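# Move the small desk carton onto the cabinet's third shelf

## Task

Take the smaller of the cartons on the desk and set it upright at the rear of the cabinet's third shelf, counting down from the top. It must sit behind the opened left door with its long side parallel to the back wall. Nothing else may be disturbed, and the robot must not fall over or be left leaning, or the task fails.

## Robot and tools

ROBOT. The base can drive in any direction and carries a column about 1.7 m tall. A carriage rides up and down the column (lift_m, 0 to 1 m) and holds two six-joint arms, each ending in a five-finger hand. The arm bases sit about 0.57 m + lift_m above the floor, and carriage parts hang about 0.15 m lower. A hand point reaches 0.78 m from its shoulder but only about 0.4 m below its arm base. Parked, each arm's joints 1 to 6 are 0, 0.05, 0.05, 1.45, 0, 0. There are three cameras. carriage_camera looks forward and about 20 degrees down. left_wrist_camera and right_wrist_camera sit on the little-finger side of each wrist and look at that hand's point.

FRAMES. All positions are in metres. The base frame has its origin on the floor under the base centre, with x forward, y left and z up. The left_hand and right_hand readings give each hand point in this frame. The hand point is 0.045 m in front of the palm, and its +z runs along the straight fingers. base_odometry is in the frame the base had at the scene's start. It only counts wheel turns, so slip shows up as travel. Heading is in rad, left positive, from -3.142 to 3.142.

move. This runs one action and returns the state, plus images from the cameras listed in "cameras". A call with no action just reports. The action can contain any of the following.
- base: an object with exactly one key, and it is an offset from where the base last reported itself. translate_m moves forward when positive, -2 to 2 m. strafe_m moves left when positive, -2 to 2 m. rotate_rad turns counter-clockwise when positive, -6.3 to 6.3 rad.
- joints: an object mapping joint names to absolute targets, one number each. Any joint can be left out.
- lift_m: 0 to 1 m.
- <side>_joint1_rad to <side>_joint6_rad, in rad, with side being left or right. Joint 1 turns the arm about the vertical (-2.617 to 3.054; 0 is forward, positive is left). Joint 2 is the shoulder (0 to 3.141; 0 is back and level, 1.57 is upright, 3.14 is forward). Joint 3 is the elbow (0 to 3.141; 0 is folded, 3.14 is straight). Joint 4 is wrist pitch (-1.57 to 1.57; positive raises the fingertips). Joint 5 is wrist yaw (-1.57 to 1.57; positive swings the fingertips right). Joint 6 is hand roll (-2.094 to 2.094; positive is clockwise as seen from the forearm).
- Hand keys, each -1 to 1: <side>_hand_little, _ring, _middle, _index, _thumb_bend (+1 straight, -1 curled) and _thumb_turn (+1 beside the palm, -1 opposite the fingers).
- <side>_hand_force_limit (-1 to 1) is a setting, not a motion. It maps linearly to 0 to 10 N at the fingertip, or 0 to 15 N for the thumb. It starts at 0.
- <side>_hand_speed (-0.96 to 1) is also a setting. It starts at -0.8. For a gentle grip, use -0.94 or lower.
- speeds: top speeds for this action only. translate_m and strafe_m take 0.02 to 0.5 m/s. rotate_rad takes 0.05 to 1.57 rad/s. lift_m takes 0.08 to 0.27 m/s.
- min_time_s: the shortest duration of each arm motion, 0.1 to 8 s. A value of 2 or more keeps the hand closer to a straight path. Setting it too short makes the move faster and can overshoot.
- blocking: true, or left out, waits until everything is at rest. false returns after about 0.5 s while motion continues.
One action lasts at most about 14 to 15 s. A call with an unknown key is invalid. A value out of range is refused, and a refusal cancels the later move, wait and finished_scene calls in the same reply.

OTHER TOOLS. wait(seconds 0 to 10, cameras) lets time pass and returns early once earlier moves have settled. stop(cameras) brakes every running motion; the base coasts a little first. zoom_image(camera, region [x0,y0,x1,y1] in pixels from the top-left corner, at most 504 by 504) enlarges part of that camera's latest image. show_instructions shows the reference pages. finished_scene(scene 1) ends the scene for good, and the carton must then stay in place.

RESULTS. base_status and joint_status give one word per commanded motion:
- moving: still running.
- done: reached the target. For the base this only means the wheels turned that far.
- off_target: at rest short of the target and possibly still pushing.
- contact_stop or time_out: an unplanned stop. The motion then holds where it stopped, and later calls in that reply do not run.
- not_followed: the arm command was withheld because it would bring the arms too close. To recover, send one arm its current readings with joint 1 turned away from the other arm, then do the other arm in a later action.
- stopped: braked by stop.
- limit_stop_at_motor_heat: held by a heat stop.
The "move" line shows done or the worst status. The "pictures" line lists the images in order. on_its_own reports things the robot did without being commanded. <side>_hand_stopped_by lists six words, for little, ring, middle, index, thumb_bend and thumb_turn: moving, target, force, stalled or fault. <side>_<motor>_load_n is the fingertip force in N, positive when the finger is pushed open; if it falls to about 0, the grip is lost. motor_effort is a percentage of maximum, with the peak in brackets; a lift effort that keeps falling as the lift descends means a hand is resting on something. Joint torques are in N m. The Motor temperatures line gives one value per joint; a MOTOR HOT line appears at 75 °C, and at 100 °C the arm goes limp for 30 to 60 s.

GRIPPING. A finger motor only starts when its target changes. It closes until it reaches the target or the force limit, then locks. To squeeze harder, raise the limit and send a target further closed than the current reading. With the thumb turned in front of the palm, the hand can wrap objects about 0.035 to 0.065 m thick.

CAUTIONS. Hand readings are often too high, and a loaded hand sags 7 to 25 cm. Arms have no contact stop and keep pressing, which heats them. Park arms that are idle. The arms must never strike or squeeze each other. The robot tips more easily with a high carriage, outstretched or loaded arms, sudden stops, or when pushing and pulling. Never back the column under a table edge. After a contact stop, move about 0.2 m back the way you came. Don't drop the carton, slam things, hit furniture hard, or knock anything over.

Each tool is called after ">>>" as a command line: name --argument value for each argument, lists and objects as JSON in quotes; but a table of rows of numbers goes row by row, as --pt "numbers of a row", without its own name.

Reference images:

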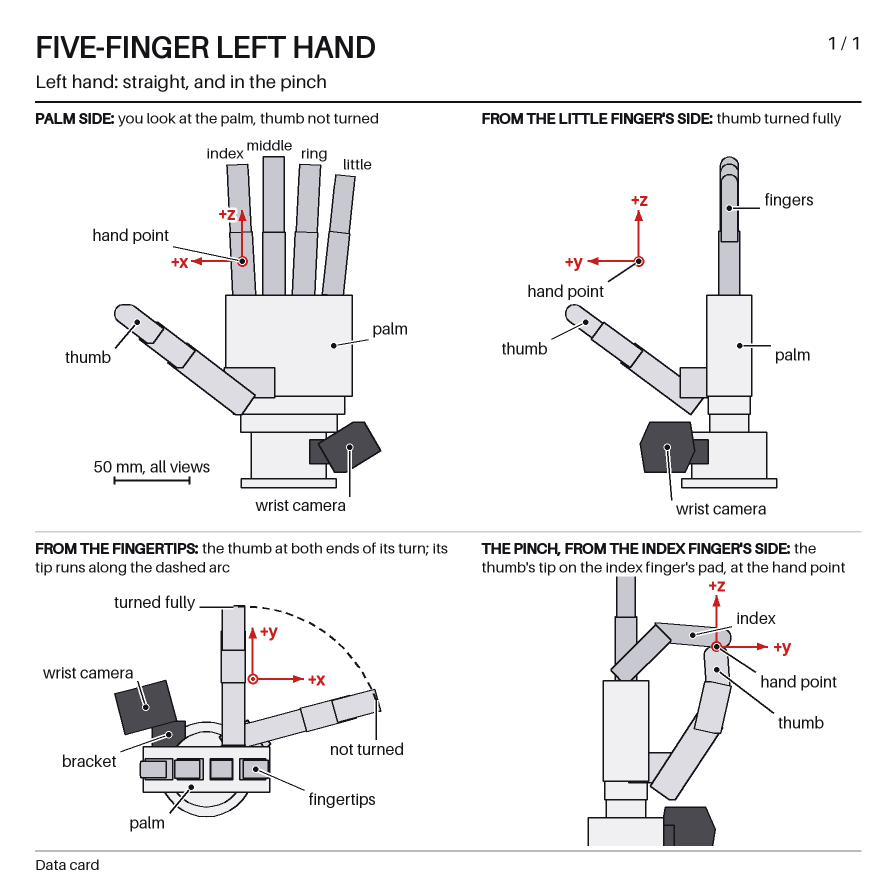

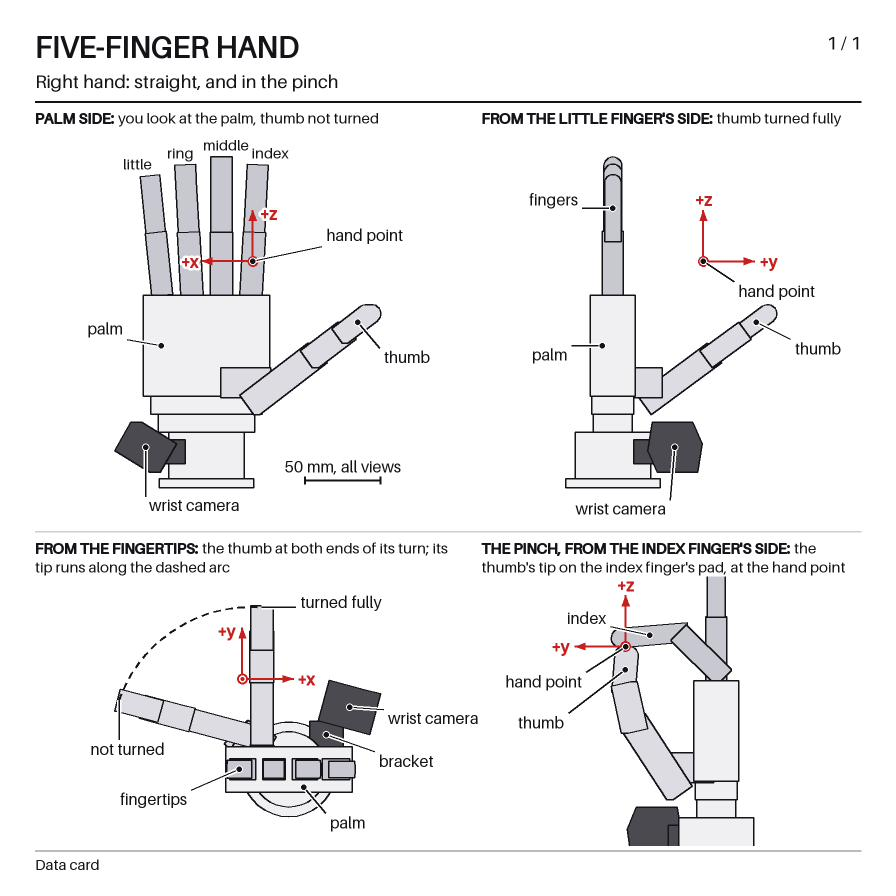

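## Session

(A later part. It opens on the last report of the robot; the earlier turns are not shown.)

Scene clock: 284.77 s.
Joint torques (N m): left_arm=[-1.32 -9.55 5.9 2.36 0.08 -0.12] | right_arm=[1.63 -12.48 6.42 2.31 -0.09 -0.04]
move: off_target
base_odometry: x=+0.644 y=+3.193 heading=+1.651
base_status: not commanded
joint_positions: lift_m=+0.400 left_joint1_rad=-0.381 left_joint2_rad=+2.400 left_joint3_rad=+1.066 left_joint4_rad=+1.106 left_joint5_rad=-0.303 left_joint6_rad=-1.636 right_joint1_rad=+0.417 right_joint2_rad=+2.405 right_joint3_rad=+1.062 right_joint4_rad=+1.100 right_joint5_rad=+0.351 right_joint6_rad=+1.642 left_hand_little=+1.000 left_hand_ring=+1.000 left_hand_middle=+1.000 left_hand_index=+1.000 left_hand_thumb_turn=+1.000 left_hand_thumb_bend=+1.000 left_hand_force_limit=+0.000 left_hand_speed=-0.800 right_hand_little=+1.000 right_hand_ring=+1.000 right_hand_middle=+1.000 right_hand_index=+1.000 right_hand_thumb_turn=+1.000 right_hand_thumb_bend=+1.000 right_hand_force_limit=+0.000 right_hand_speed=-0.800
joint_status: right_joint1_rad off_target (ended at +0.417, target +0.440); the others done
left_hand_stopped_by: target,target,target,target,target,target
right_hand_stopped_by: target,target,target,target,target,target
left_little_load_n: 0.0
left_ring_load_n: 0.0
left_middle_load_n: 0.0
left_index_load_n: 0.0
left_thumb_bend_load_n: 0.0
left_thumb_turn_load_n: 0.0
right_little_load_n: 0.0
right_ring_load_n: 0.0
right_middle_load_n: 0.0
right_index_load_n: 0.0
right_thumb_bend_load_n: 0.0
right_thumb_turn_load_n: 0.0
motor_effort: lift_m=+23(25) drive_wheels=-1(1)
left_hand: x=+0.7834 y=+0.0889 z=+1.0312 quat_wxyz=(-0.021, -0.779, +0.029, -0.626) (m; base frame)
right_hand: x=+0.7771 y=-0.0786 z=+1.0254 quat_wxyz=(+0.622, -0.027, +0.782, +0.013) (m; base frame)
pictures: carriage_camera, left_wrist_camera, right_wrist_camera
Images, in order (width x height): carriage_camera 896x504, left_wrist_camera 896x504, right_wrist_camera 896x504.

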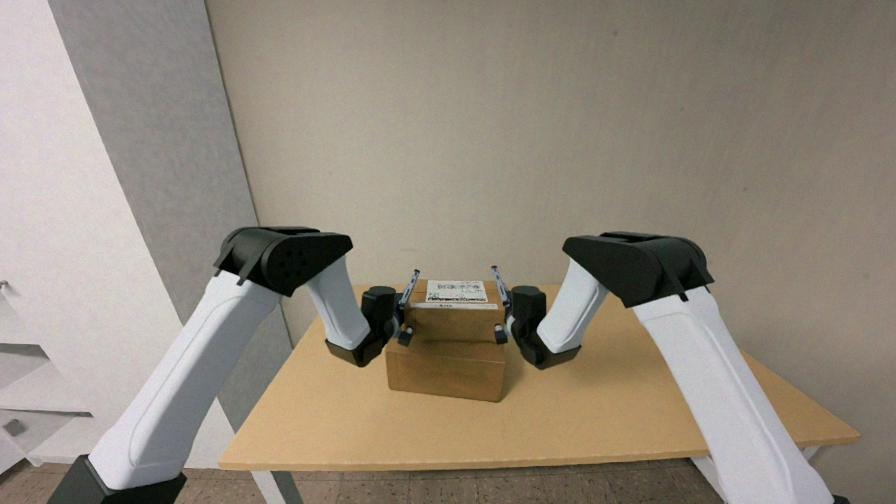

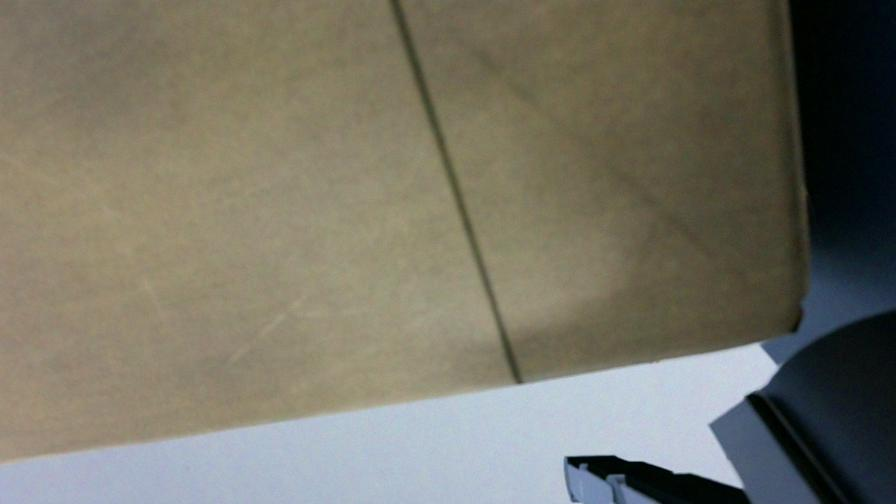

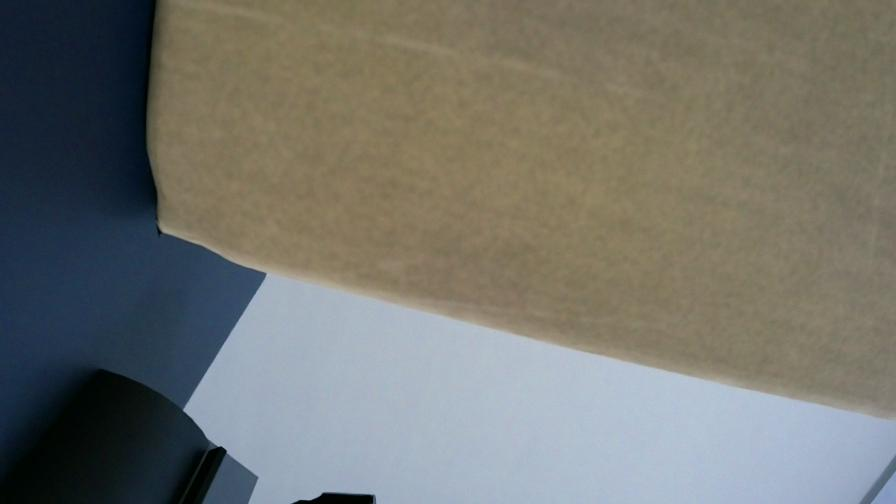

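>>> move --joints '{"left_joint1_rad": -0.45, "left_joint5_rad": -0.335, "right_joint1_rad": 0.49, "right_joint5_rad": 0.38}' --min_time_s 1.5

>>> move --joints '{"left_joint1_rad": -0.50, "left_joint5_rad": -0.38, "right_joint1_rad": 0.54, "right_joint5_rad": 0.43}' --min_time_s 1.5 --cameras '["all"]'

Scene clock: 294.07 s.
Joint torques (N m): left_arm=[-3.36 -9.66 5.87 2.3 0.52 -0.04] | right_arm=[3.17 -12.37 6.41 2.33 -0.46 -0.06]
move: off_target
base_odometry: x=+0.644 y=+3.193 heading=+1.651
base_status: not commanded
joint_positions: lift_m=+0.400 left_joint1_rad=-0.408 left_joint2_rad=+2.400 left_joint3_rad=+1.066 left_joint4_rad=+1.102 left_joint5_rad=-0.395 left_joint6_rad=-1.642 right_joint1_rad=+0.449 right_joint2_rad=+2.405 right_joint3_rad=+1.062 right_joint4_rad=+1.096 right_joint5_rad=+0.436 right_joint6_rad=+1.642 left_hand_little=+1.000 left_hand_ring=+1.000 left_hand_middle=+1.000 left_hand_index=+1.000 left_hand_thumb_turn=+1.000 left_hand_thumb_bend=+1.000 left_hand_force_limit=+0.000 left_hand_speed=-0.800 right_hand_little=+1.000 right_hand_ring=+1.000 right_hand_middle=+1.000 right_hand_index=+1.000 right_hand_thumb_turn=+1.000 right_hand_thumb_bend=+1.000 right_hand_force_limit=+0.000 right_hand_speed=-0.800
joint_status: left_joint1_rad off_target (ended at -0.408, target -0.450); left_joint5_rad off_target (ended at -0.395, target -0.335); right_joint1_rad off_target (ended at +0.448, target +0.490); right_joint5_rad off_target (ended at +0.435, target +0.380)
left_hand_stopped_by: target,target,target,target,target,target
right_hand_stopped_by: target,target,target,target,target,target
left_little_load_n: 0.0
left_ring_load_n: 0.0
left_middle_load_n: 0.0
left_index_load_n: 0.0
left_thumb_bend_load_n: 0.0
left_thumb_turn_load_n: 0.0
right_little_load_n: 0.0
right_ring_load_n: 0.0
right_middle_load_n: 0.0
right_index_load_n: -0.5
right_thumb_bend_load_n: 0.0
right_thumb_turn_load_n: 0.0
motor_effort: lift_m=+24(25) drive_wheels=-1(1)
left_hand: x=+0.7837 y=+0.0919 z=+1.0305 quat_wxyz=(+0.005, -0.779, +0.009, -0.628) (m; base frame)
right_hand: x=+0.7752 y=-0.0774 z=+1.0248 quat_wxyz=(+0.624, -0.014, +0.781, -0.010) (m; base frame)
pictures: none

Scene clock: 295.87 s.
Joint torques (N m): left_arm=[-5.22 -9.24 5.82 2.39 0.9 -0.05] | right_arm=[5.18 -12.38 6.37 2.38 -0.81 -0.02]
move: off_target
base_odometry: x=+0.644 y=+3.193 heading=+1.651
base_status: not commanded
joint_positions: lift_m=+0.400 left_joint1_rad=-0.433 left_joint2_rad=+2.400 left_joint3_rad=+1.066 left_joint4_rad=+1.097 left_joint5_rad=-0.476 left_joint6_rad=-1.645 right_joint1_rad=+0.476 right_joint2_rad=+2.405 right_joint3_rad=+1.062 right_joint4_rad=+1.091 right_joint5_rad=+0.523 right_joint6_rad=+1.642 left_hand_little=+1.000 left_hand_ring=+1.000 left_hand_middle=+1.000 left_hand_index=+1.000 left_hand_thumb_turn=+1.000 left_hand_thumb_bend=+1.000 left_hand_force_limit=+0.000 left_hand_speed=-0.800 right_hand_little=+1.000 right_hand_ring=+1.000 right_hand_middle=+1.000 right_hand_index=+1.000 right_hand_thumb_turn=+1.000 right_hand_thumb_bend=+1.000 right_hand_force_limit=+0.000 right_hand_speed=-0.800
joint_status: left_joint1_rad off_target (ended at -0.433, target -0.500); left_joint5_rad off_target (ended at -0.476, target -0.380); right_joint1_rad off_target (ended at +0.476, target +0.540); right_joint5_rad off_target (ended at +0.523, target +0.430)
left_hand_stopped_by: target,target,target,target,target,target
right_hand_stopped_by: target,target,target,target,target,target
left_little_load_n: 0.0
left_ring_load_n: 0.0
left_middle_load_n: 0.0
left_index_load_n: 0.0
left_thumb_bend_load_n: 0.0
left_thumb_turn_load_n: 0.0
right_little_load_n: 0.0
right_ring_load_n: 0.0
right_middle_load_n: 0.0
right_index_load_n: 0.0
right_thumb_bend_load_n: -0.5
right_thumb_turn_load_n: -0.5
motor_effort: lift_m=+24(25) drive_wheels=-1(1)
left_hand: x=+0.7824 y=+0.0934 z=+1.0299 quat_wxyz=(+0.028, -0.777, -0.007, -0.628) (m; base frame)
right_hand: x=+0.7736 y=-0.0795 z=+1.0241 quat_wxyz=(+0.625, +0.002, +0.780, -0.037) (m; base frame)
pictures: carriage_camera, left_wrist_camera, right_wrist_camera
Images, in order (width x height): carriage_camera 896x504, left_wrist_camera 896x504, right_wrist_camera 896x504.

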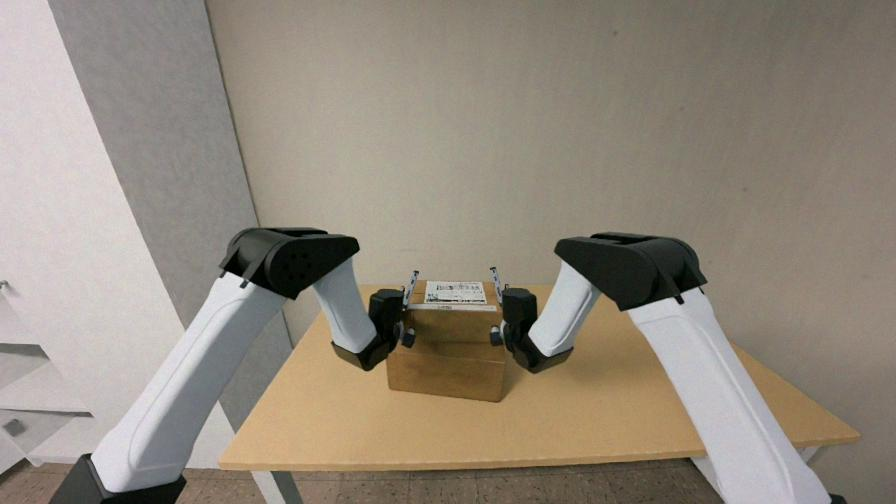

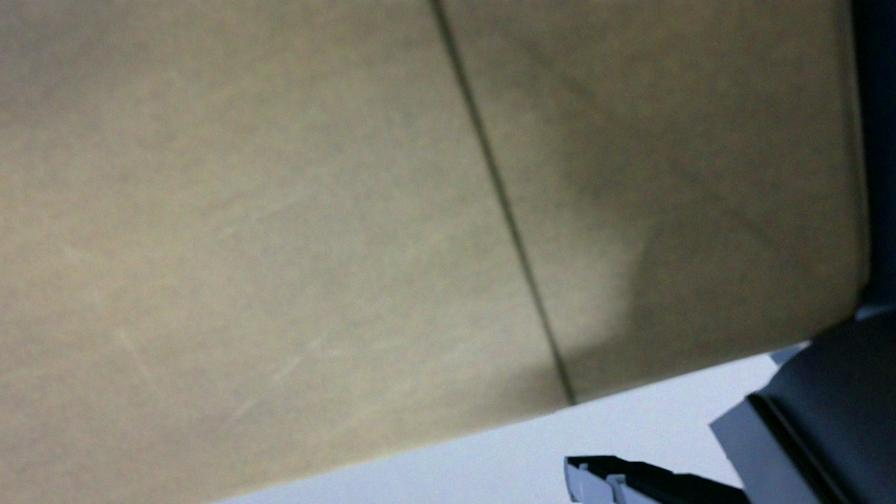

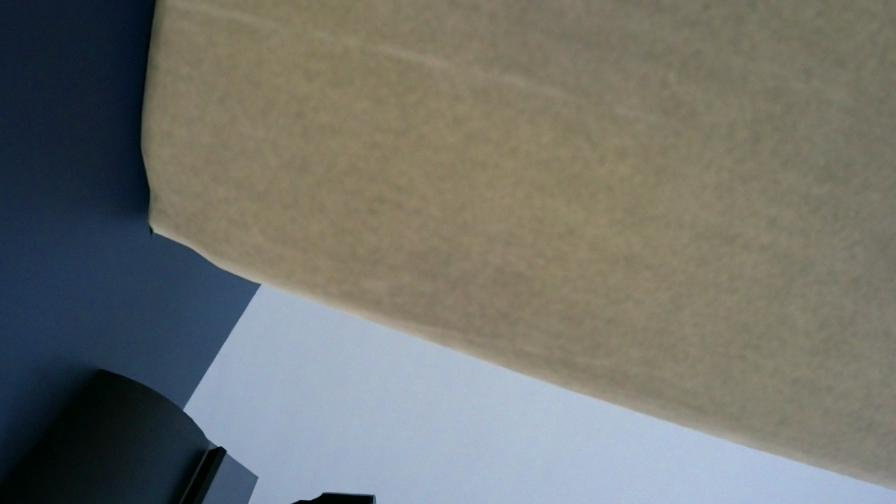

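>>> move --joints '{"left_joint1_rad": -0.52, "left_joint5_rad": -0.20, "right_joint1_rad": 0.56, "right_joint5_rad": 0.25}' --min_time_s 1.5 --cameras '["all"]'

>>> zoom_image --camera "carriage_camera" --region '[330, 220, 580, 400]'

Scene clock: 301.93 s.
Joint torques (N m): left_arm=[-7.35 -9.4 5.76 2.37 2.36 0.12] | right_arm=[7.32 -12.44 6.34 2.41 -2.13 -0.07]
move: off_target
base_odometry: x=+0.644 y=+3.193 heading=+1.651
base_status: not commanded
joint_positions: lift_m=+0.400 left_joint1_rad=-0.428 left_joint2_rad=+2.400 left_joint3_rad=+1.066 left_joint4_rad=+1.097 left_joint5_rad=-0.438 left_joint6_rad=-1.659 right_joint1_rad=+0.469 right_joint2_rad=+2.405 right_joint3_rad=+1.062 right_joint4_rad=+1.091 right_joint5_rad=+0.484 right_joint6_rad=+1.642 left_hand_little=+1.000 left_hand_ring=+1.000 left_hand_middle=+1.000 left_hand_index=+1.000 left_hand_thumb_turn=+1.000 left_hand_thumb_bend=+1.000 left_hand_force_limit=+0.000 left_hand_speed=-0.800 right_hand_little=+1.000 right_hand_ring=+1.000 right_hand_middle=+1.000 right_hand_index=+1.000 right_hand_thumb_turn=+1.000 right_hand_thumb_bend=+1.000 right_hand_force_limit=+0.000 right_hand_speed=-0.800
joint_status: left_joint1_rad off_target (ended at -0.428, target -0.520); left_joint5_rad off_target (ended at -0.438, target -0.200); right_joint1_rad off_target (ended at +0.470, target +0.560); right_joint5_rad off_target (ended at +0.484, target +0.250)
left_hand_stopped_by: target,target,target,target,target,target
right_hand_stopped_by: target,target,target,target,target,target
left_little_load_n: 0.0
left_ring_load_n: -0.5
left_middle_load_n: 0.0
left_index_load_n: 0.0
left_thumb_bend_load_n: 0.0
left_thumb_turn_load_n: -0.5
right_little_load_n: 0.0
right_ring_load_n: 0.0
right_middle_load_n: 0.0
right_index_load_n: 0.5
right_thumb_bend_load_n: -0.5
right_thumb_turn_load_n: 0.0
motor_effort: lift_m=+22(25) drive_wheels=-1(1)
left_hand: x=+0.7817 y=+0.0894 z=+1.0304 quat_wxyz=(+0.011, -0.779, -0.003, -0.627) (m; base frame)
right_hand: x=+0.7730 y=-0.0754 z=+1.0238 quat_wxyz=(+0.624, -0.008, +0.781, -0.024) (m; base frame)
pictures: carriage_camera, left_wrist_camera, right_wrist_camera
Images, in order (width x height): carriage_camera 896x504, left_wrist_camera 896x504, right_wrist_camera 896x504.

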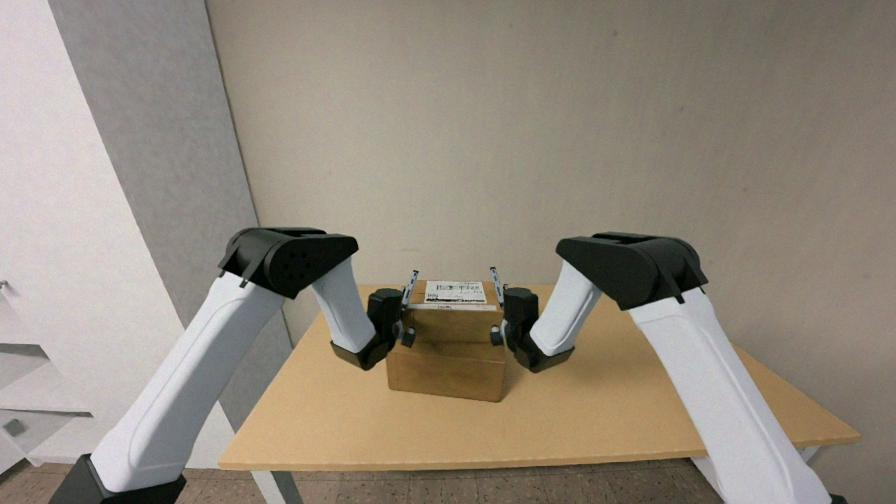

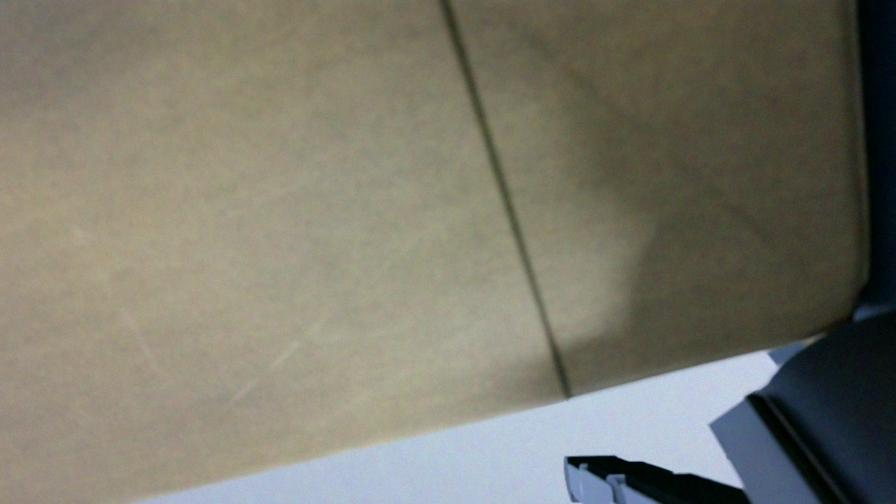

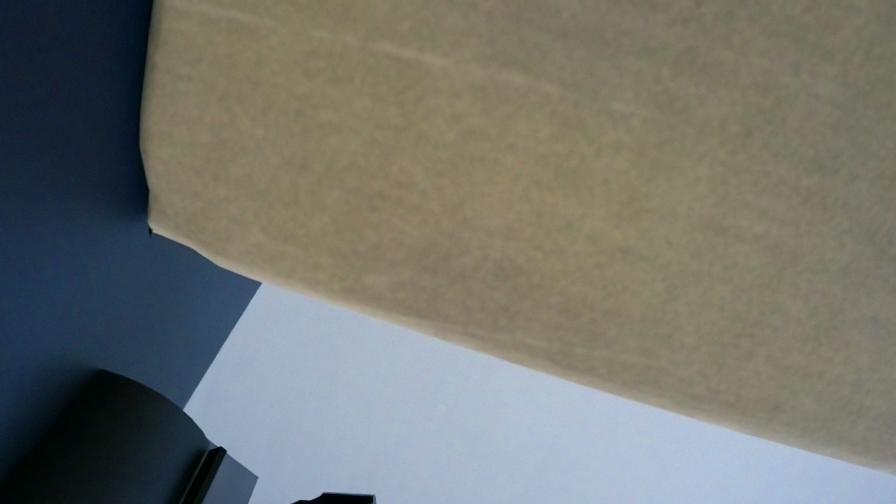

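Scaled by 2.016 from the camera's 896x504 image, which has a finer 1280x720 frame.

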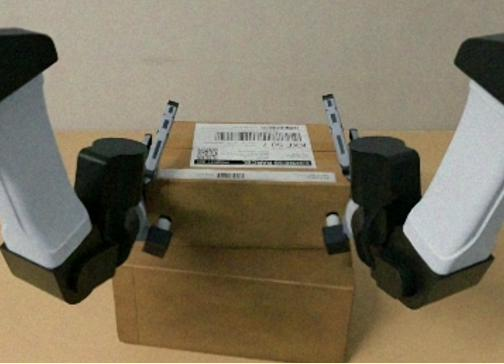

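>>> move --joints '{"lift_m": 0.44}' --speeds '{"lift_m": 0.08}' --cameras '["all"]'

>>> zoom_image --camera "carriage_camera" --region '[330, 220, 580, 400]'

Scene clock: 305.77 s.
Joint torques (N m): left_arm=[-7.35 -9.47 5.64 2.93 2.22 0.13] | right_arm=[7.32 -12.33 6.37 2.89 -1.99 -0.04]
move: done
base_odometry: x=+0.644 y=+3.193 heading=+1.651
base_status: not commanded
joint_positions: lift_m=+0.440 left_joint1_rad=-0.426 left_joint2_rad=+2.402 left_joint3_rad=+1.066 left_joint4_rad=+1.045 left_joint5_rad=-0.429 left_joint6_rad=-1.659 right_joint1_rad=+0.469 right_joint2_rad=+2.406 right_joint3_rad=+1.062 right_joint4_rad=+1.040 right_joint5_rad=+0.466 right_joint6_rad=+1.642 left_hand_little=+1.000 left_hand_ring=+1.000 left_hand_middle=+1.000 left_hand_index=+1.000 left_hand_thumb_turn=+1.000 left_hand_thumb_bend=+1.000 left_hand_force_limit=+0.000 left_hand_speed=-0.800 right_hand_little=+1.000 right_hand_ring=+1.000 right_hand_middle=+1.000 right_hand_index=+1.000 right_hand_thumb_turn=+1.000 right_hand_thumb_bend=+1.000 right_hand_force_limit=+0.000 right_hand_speed=-0.800
joint_status: all done
left_hand_stopped_by: target,target,target,target,target,target
right_hand_stopped_by: target,target,target,target,target,target
left_little_load_n: 0.0
left_ring_load_n: 0.0
left_middle_load_n: 0.0
left_index_load_n: 0.0
left_thumb_bend_load_n: 0.0
left_thumb_turn_load_n: -0.5
right_little_load_n: 0.0
right_ring_load_n: 0.0
right_middle_load_n: 0.0
right_index_load_n: -0.5
right_thumb_bend_load_n: 0.0
right_thumb_turn_load_n: 0.0
motor_effort: lift_m=+24(31) drive_wheels=-1(3)
left_hand: x=+0.7798 y=+0.0894 z=+1.0553 quat_wxyz=(+0.017, -0.794, +0.007, -0.608) (m; base frame)
right_hand: x=+0.7700 y=-0.0730 z=+1.0491 quat_wxyz=(+0.605, -0.021, +0.796, -0.026) (m; base frame)
pictures: carriage_camera, left_wrist_camera, right_wrist_camera
Images, in order (width x height): carriage_camera 896x504, left_wrist_camera 896x504, right_wrist_camera 896x504.

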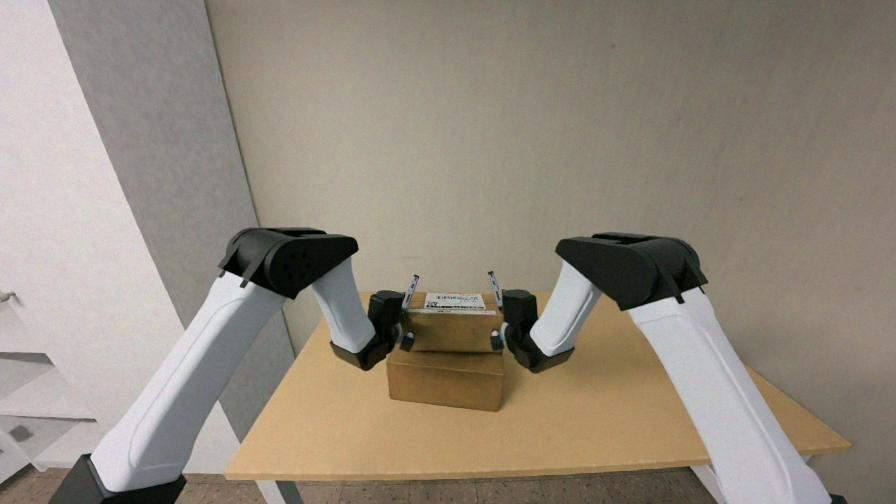

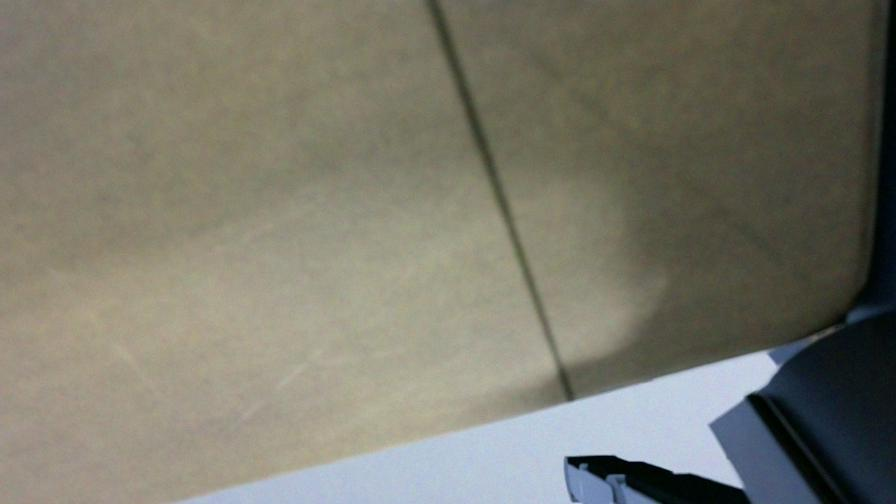

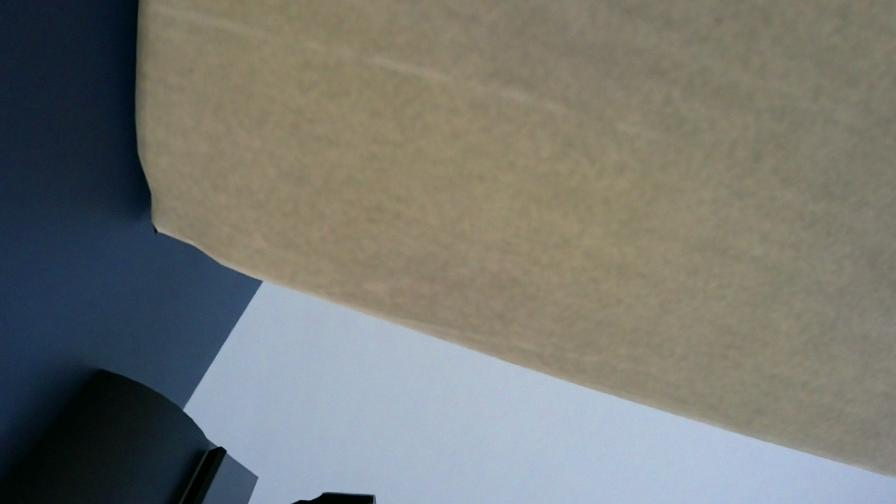

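Scaled by 2.016 from the camera's 896x504 image, which has a finer 1280x720 frame.

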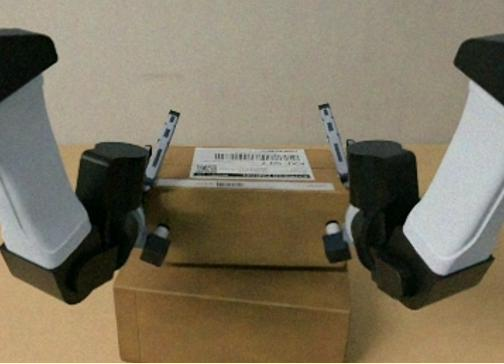

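>>> move --joints '{"lift_m": 0.48, "left_joint4_rad": 1.16, "right_joint4_rad": 1.16}' --speeds '{"lift_m": 0.08}' --min_time_s 1 --cameras '["all"]'

>>> zoom_image --camera "carriage_camera" --region '[330, 220, 580, 400]'

Scene clock: 310.77 s.
Joint torques (N m): left_arm=[-7.53 -9.88 5.59 3.21 2.2 0.13] | right_arm=[7.38 -12.96 6.39 3.19 -1.97 -0.05]
move: off_target
base_odometry: x=+0.644 y=+3.193 heading=+1.651
base_status: not commanded
joint_positions: lift_m=+0.480 left_joint1_rad=-0.425 left_joint2_rad=+2.406 left_joint3_rad=+1.066 left_joint4_rad=+1.066 left_joint5_rad=-0.425 left_joint6_rad=-1.659 right_joint1_rad=+0.468 right_joint2_rad=+2.410 right_joint3_rad=+1.062 right_joint4_rad=+1.063 right_joint5_rad=+0.464 right_joint6_rad=+1.642 left_hand_little=+1.000 left_hand_ring=+1.000 left_hand_middle=+1.000 left_hand_index=+1.000 left_hand_thumb_turn=+1.000 left_hand_thumb_bend=+1.000 left_hand_force_limit=+0.000 left_hand_speed=-0.800 right_hand_little=+1.000 right_hand_ring=+1.000 right_hand_middle=+1.000 right_hand_index=+1.000 right_hand_thumb_turn=+1.000 right_hand_thumb_bend=+1.000 right_hand_force_limit=+0.000 right_hand_speed=-0.800
joint_status: left_joint4_rad off_target (ended at +1.066, target +1.160); right_joint4_rad off_target (ended at +1.063, target +1.160); the others done
left_hand_stopped_by: target,target,target,target,target,target
right_hand_stopped_by: target,target,target,target,target,target
left_little_load_n: 0.0
left_ring_load_n: 0.0
left_middle_load_n: 0.0
left_index_load_n: 0.0
left_thumb_bend_load_n: 0.0
left_thumb_turn_load_n: 0.0
right_little_load_n: 0.0
right_ring_load_n: 0.0
right_middle_load_n: 0.0
right_index_load_n: 0.0
right_thumb_bend_load_n: 0.0
right_thumb_turn_load_n: 0.0
motor_effort: lift_m=+24(31) drive_wheels=-1(3)
left_hand: x=+0.7803 y=+0.0892 z=+1.0984 quat_wxyz=(+0.013, -0.789, +0.005, -0.614) (m; base frame)
right_hand: x=+0.7706 y=-0.0726 z=+1.0928 quat_wxyz=(+0.611, -0.019, +0.791, -0.022) (m; base frame)
pictures: carriage_camera, left_wrist_camera, right_wrist_camera
Images, in order (width x height): carriage_camera 896x504, left_wrist_camera 896x504, right_wrist_camera 896x504.

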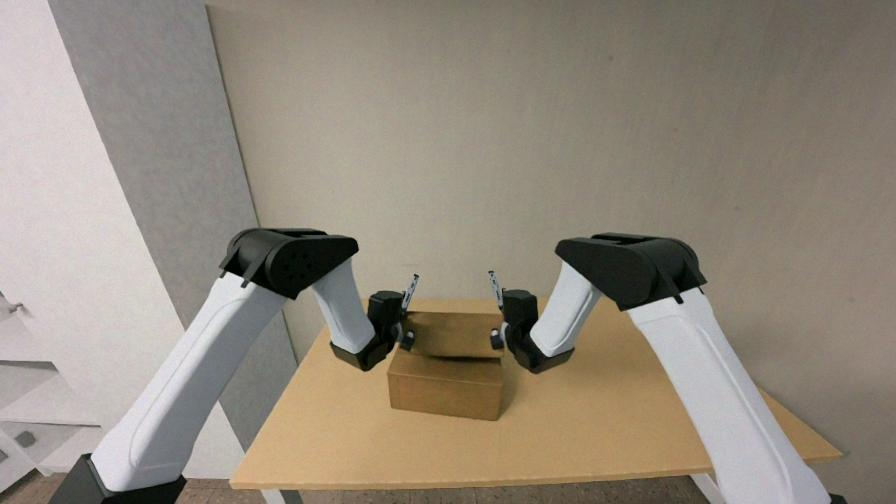

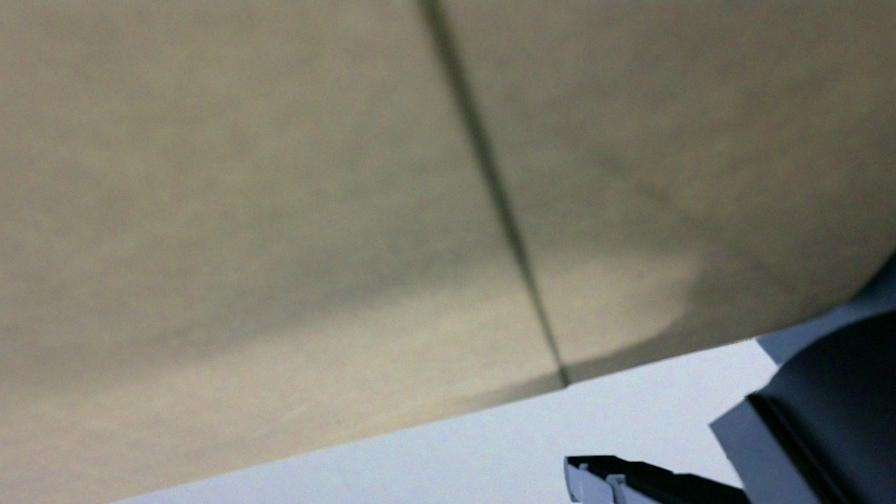

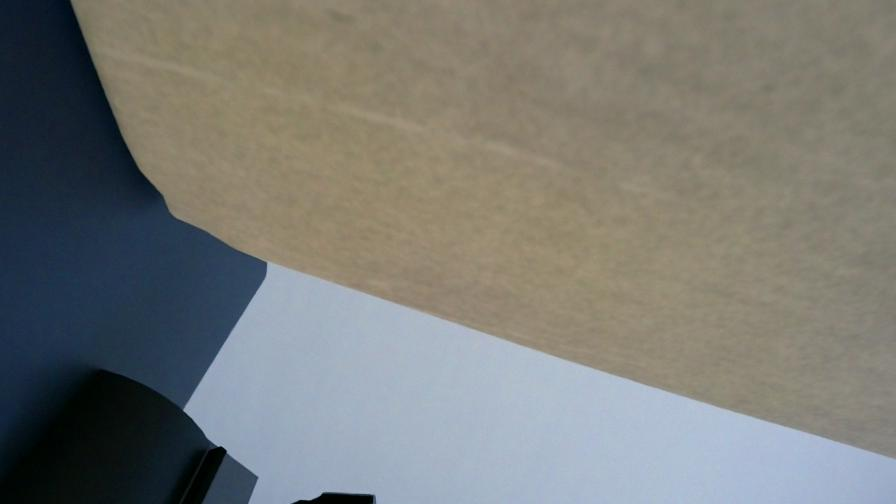

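Scaled by 2.016 from the camera's 896x504 image, which has a finer 1280x720 frame.

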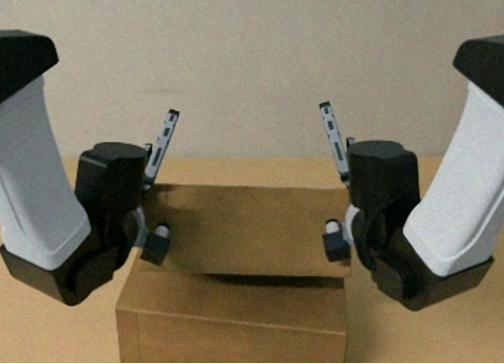

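>>> move --joints '{"lift_m": 0.402, "left_joint4_rad": 1.11, "right_joint4_rad": 1.11}' --speeds '{"lift_m": 0.08}' --min_time_s 1 --cameras '["carriage_camera"]'

>>> move --joints '{"left_joint1_rad": -0.47, "left_joint5_rad": -0.20, "right_joint1_rad": 0.51, "right_joint5_rad": 0.25}' --min_time_s 1.5 --cameras '["all"]'

>>> zoom_image --camera "carriage_camera" --region '[330, 220, 580, 400]'

Scene clock: 321.37 s.
Joint torques (N m): left_arm=[-7.95 -9.91 5.86 2.21 2.13 0.13] | right_arm=[7.51 -13 6.32 2.36 -1.92 0.02]
Motor temperatures (°C): left_arm=[25 40 31 44 26 22] | right_arm=[24 47 35 42 26 19]
move: done
base_odometry: x=+0.644 y=+3.193 heading=+1.651
base_status: not commanded
joint_positions: lift_m=+0.402 left_joint1_rad=-0.419 left_joint2_rad=+2.406 left_joint3_rad=+1.066 left_joint4_rad=+1.110 left_joint5_rad=-0.421 left_joint6_rad=-1.659 right_joint1_rad=+0.467 right_joint2_rad=+2.410 right_joint3_rad=+1.062 right_joint4_rad=+1.093 right_joint5_rad=+0.460 right_joint6_rad=+1.641 left_hand_little=+1.000 left_hand_ring=+1.000 left_hand_middle=+1.000 left_hand_index=+1.000 left_hand_thumb_turn=+1.000 left_hand_thumb_bend=+1.000 left_hand_force_limit=+0.000 left_hand_speed=-0.800 right_hand_little=+1.000 right_hand_ring=+1.000 right_hand_middle=+1.000 right_hand_index=+1.000 right_hand_thumb_turn=+1.000 right_hand_thumb_bend=+1.000 right_hand_force_limit=+0.000 right_hand_speed=-0.800
joint_status: all done
left_hand_stopped_by: target,target,target,target,target,target
right_hand_stopped_by: target,target,target,target,target,target
left_little_load_n: 0.0
left_ring_load_n: 0.0
left_middle_load_n: 0.0
left_index_load_n: 0.0
left_thumb_bend_load_n: 0.0
left_thumb_turn_load_n: 0.0
right_little_load_n: -0.5
right_ring_load_n: 0.0
right_middle_load_n: 0.0
right_index_load_n: -0.5
right_thumb_bend_load_n: 0.0
right_thumb_turn_load_n: 0.0
motor_effort: lift_m=+21(24) drive_wheels=-1(3)
left_hand: x=+0.7826 y=+0.0909 z=+1.0326 quat_wxyz=(+0.006, -0.777, -0.002, -0.629) (m; base frame)
right_hand: x=+0.7718 y=-0.0720 z=+1.0231 quat_wxyz=(+0.622, -0.015, +0.783, -0.016) (m; base frame)
pictures: carriage_camera
Images, in order (width x height): carriage_camera 896x504.

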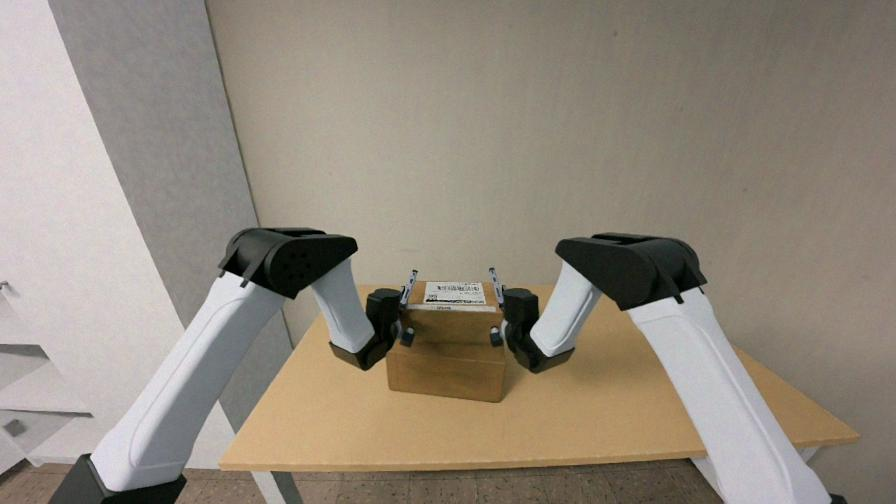

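Scene clock: 323.17 s.
Joint torques (N m): left_arm=[-5.04 -9.94 5.79 2.29 1.84 0.12] | right_arm=[4.52 -13.05 6.56 2.34 -1.49 -0.08]
move: off_target
base_odometry: x=+0.644 y=+3.193 heading=+1.651
base_status: not commanded
joint_positions: lift_m=+0.402 left_joint1_rad=-0.406 left_joint2_rad=+2.406 left_joint3_rad=+1.066 left_joint4_rad=+1.111 left_joint5_rad=-0.391 left_joint6_rad=-1.659 right_joint1_rad=+0.452 right_joint2_rad=+2.410 right_joint3_rad=+1.062 right_joint4_rad=+1.095 right_joint5_rad=+0.412 right_joint6_rad=+1.643 left_hand_little=+1.000 left_hand_ring=+1.000 left_hand_middle=+1.000 left_hand_index=+1.000 left_hand_thumb_turn=+1.000 left_hand_thumb_bend=+1.000 left_hand_force_limit=+0.000 left_hand_speed=-0.800 right_hand_little=+1.000 right_hand_ring=+1.000 right_hand_middle=+1.000 right_hand_index=+1.000 right_hand_thumb_turn=+1.000 right_hand_thumb_bend=+1.000 right_hand_force_limit=+0.000 right_hand_speed=-0.800
joint_status: left_joint1_rad off_target (ended at -0.406, target -0.470); left_joint5_rad off_target (ended at -0.391, target -0.200); right_joint1_rad off_target (ended at +0.452, target +0.510); right_joint5_rad off_target (ended at +0.412, target +0.250)
left_hand_stopped_by: target,target,target,target,target,target
right_hand_stopped_by: target,target,target,target,target,target
left_little_load_n: 0.0
left_ring_load_n: 0.0
left_middle_load_n: 0.0
left_index_load_n: 0.0
left_thumb_bend_load_n: 0.0
left_thumb_turn_load_n: 0.0
right_little_load_n: 0.0
right_ring_load_n: 0.0
right_middle_load_n: 0.0
right_index_load_n: 0.0
right_thumb_bend_load_n: 0.0
right_thumb_turn_load_n: 0.0
motor_effort: lift_m=+22(23) drive_wheels=-1(1)
left_hand: x=+0.7838 y=+0.0926 z=+1.0327 quat_wxyz=(-0.002, -0.778, +0.002, -0.629) (m; base frame)
right_hand: x=+0.7724 y=-0.0709 z=+1.0235 quat_wxyz=(+0.621, -0.023, +0.784, -0.001) (m; base frame)
pictures: carriage_camera, left_wrist_camera, right_wrist_camera
Images, in order (width x height): carriage_camera 896x504, left_wrist_camera 896x504, right_wrist_camera 896x504.

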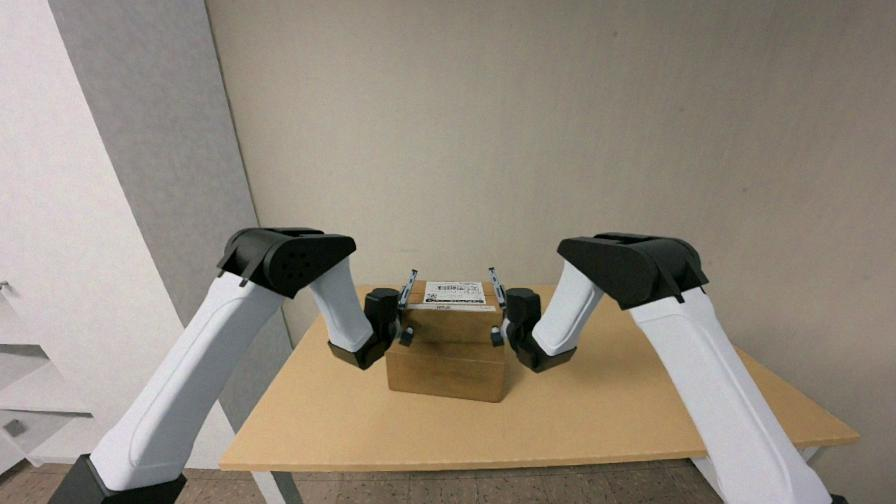

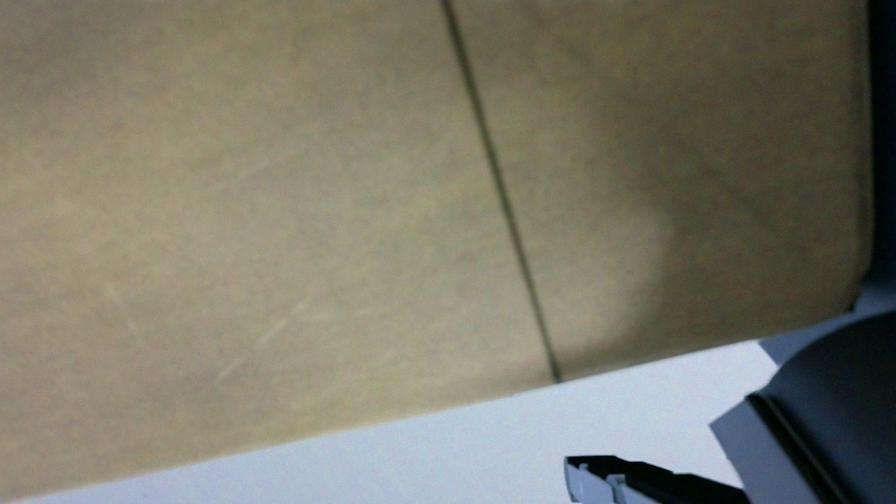

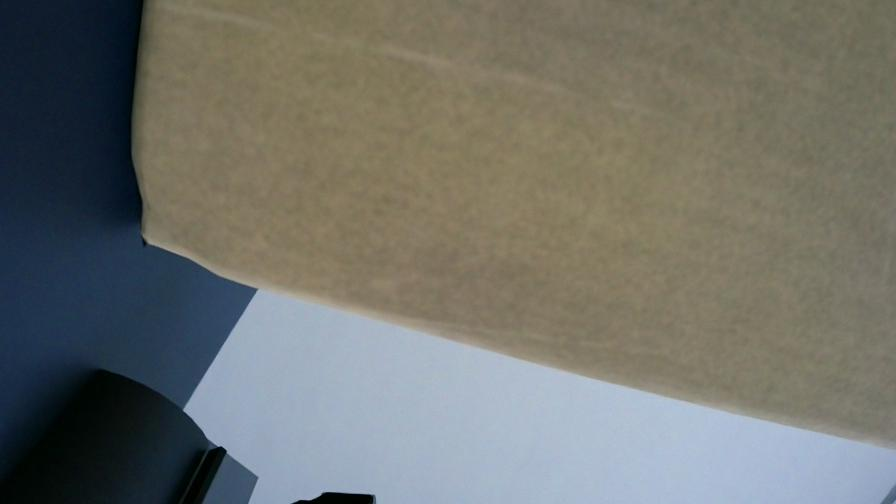

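Scaled by 2.016 from the camera's 896x504 image, which has a finer 1280x720 frame.

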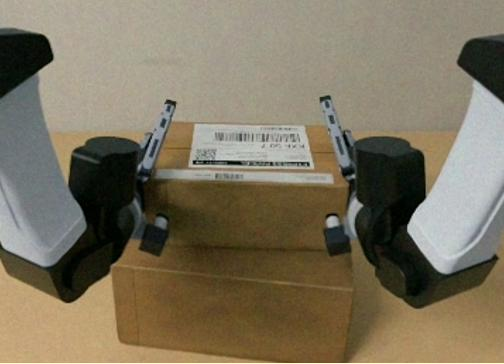

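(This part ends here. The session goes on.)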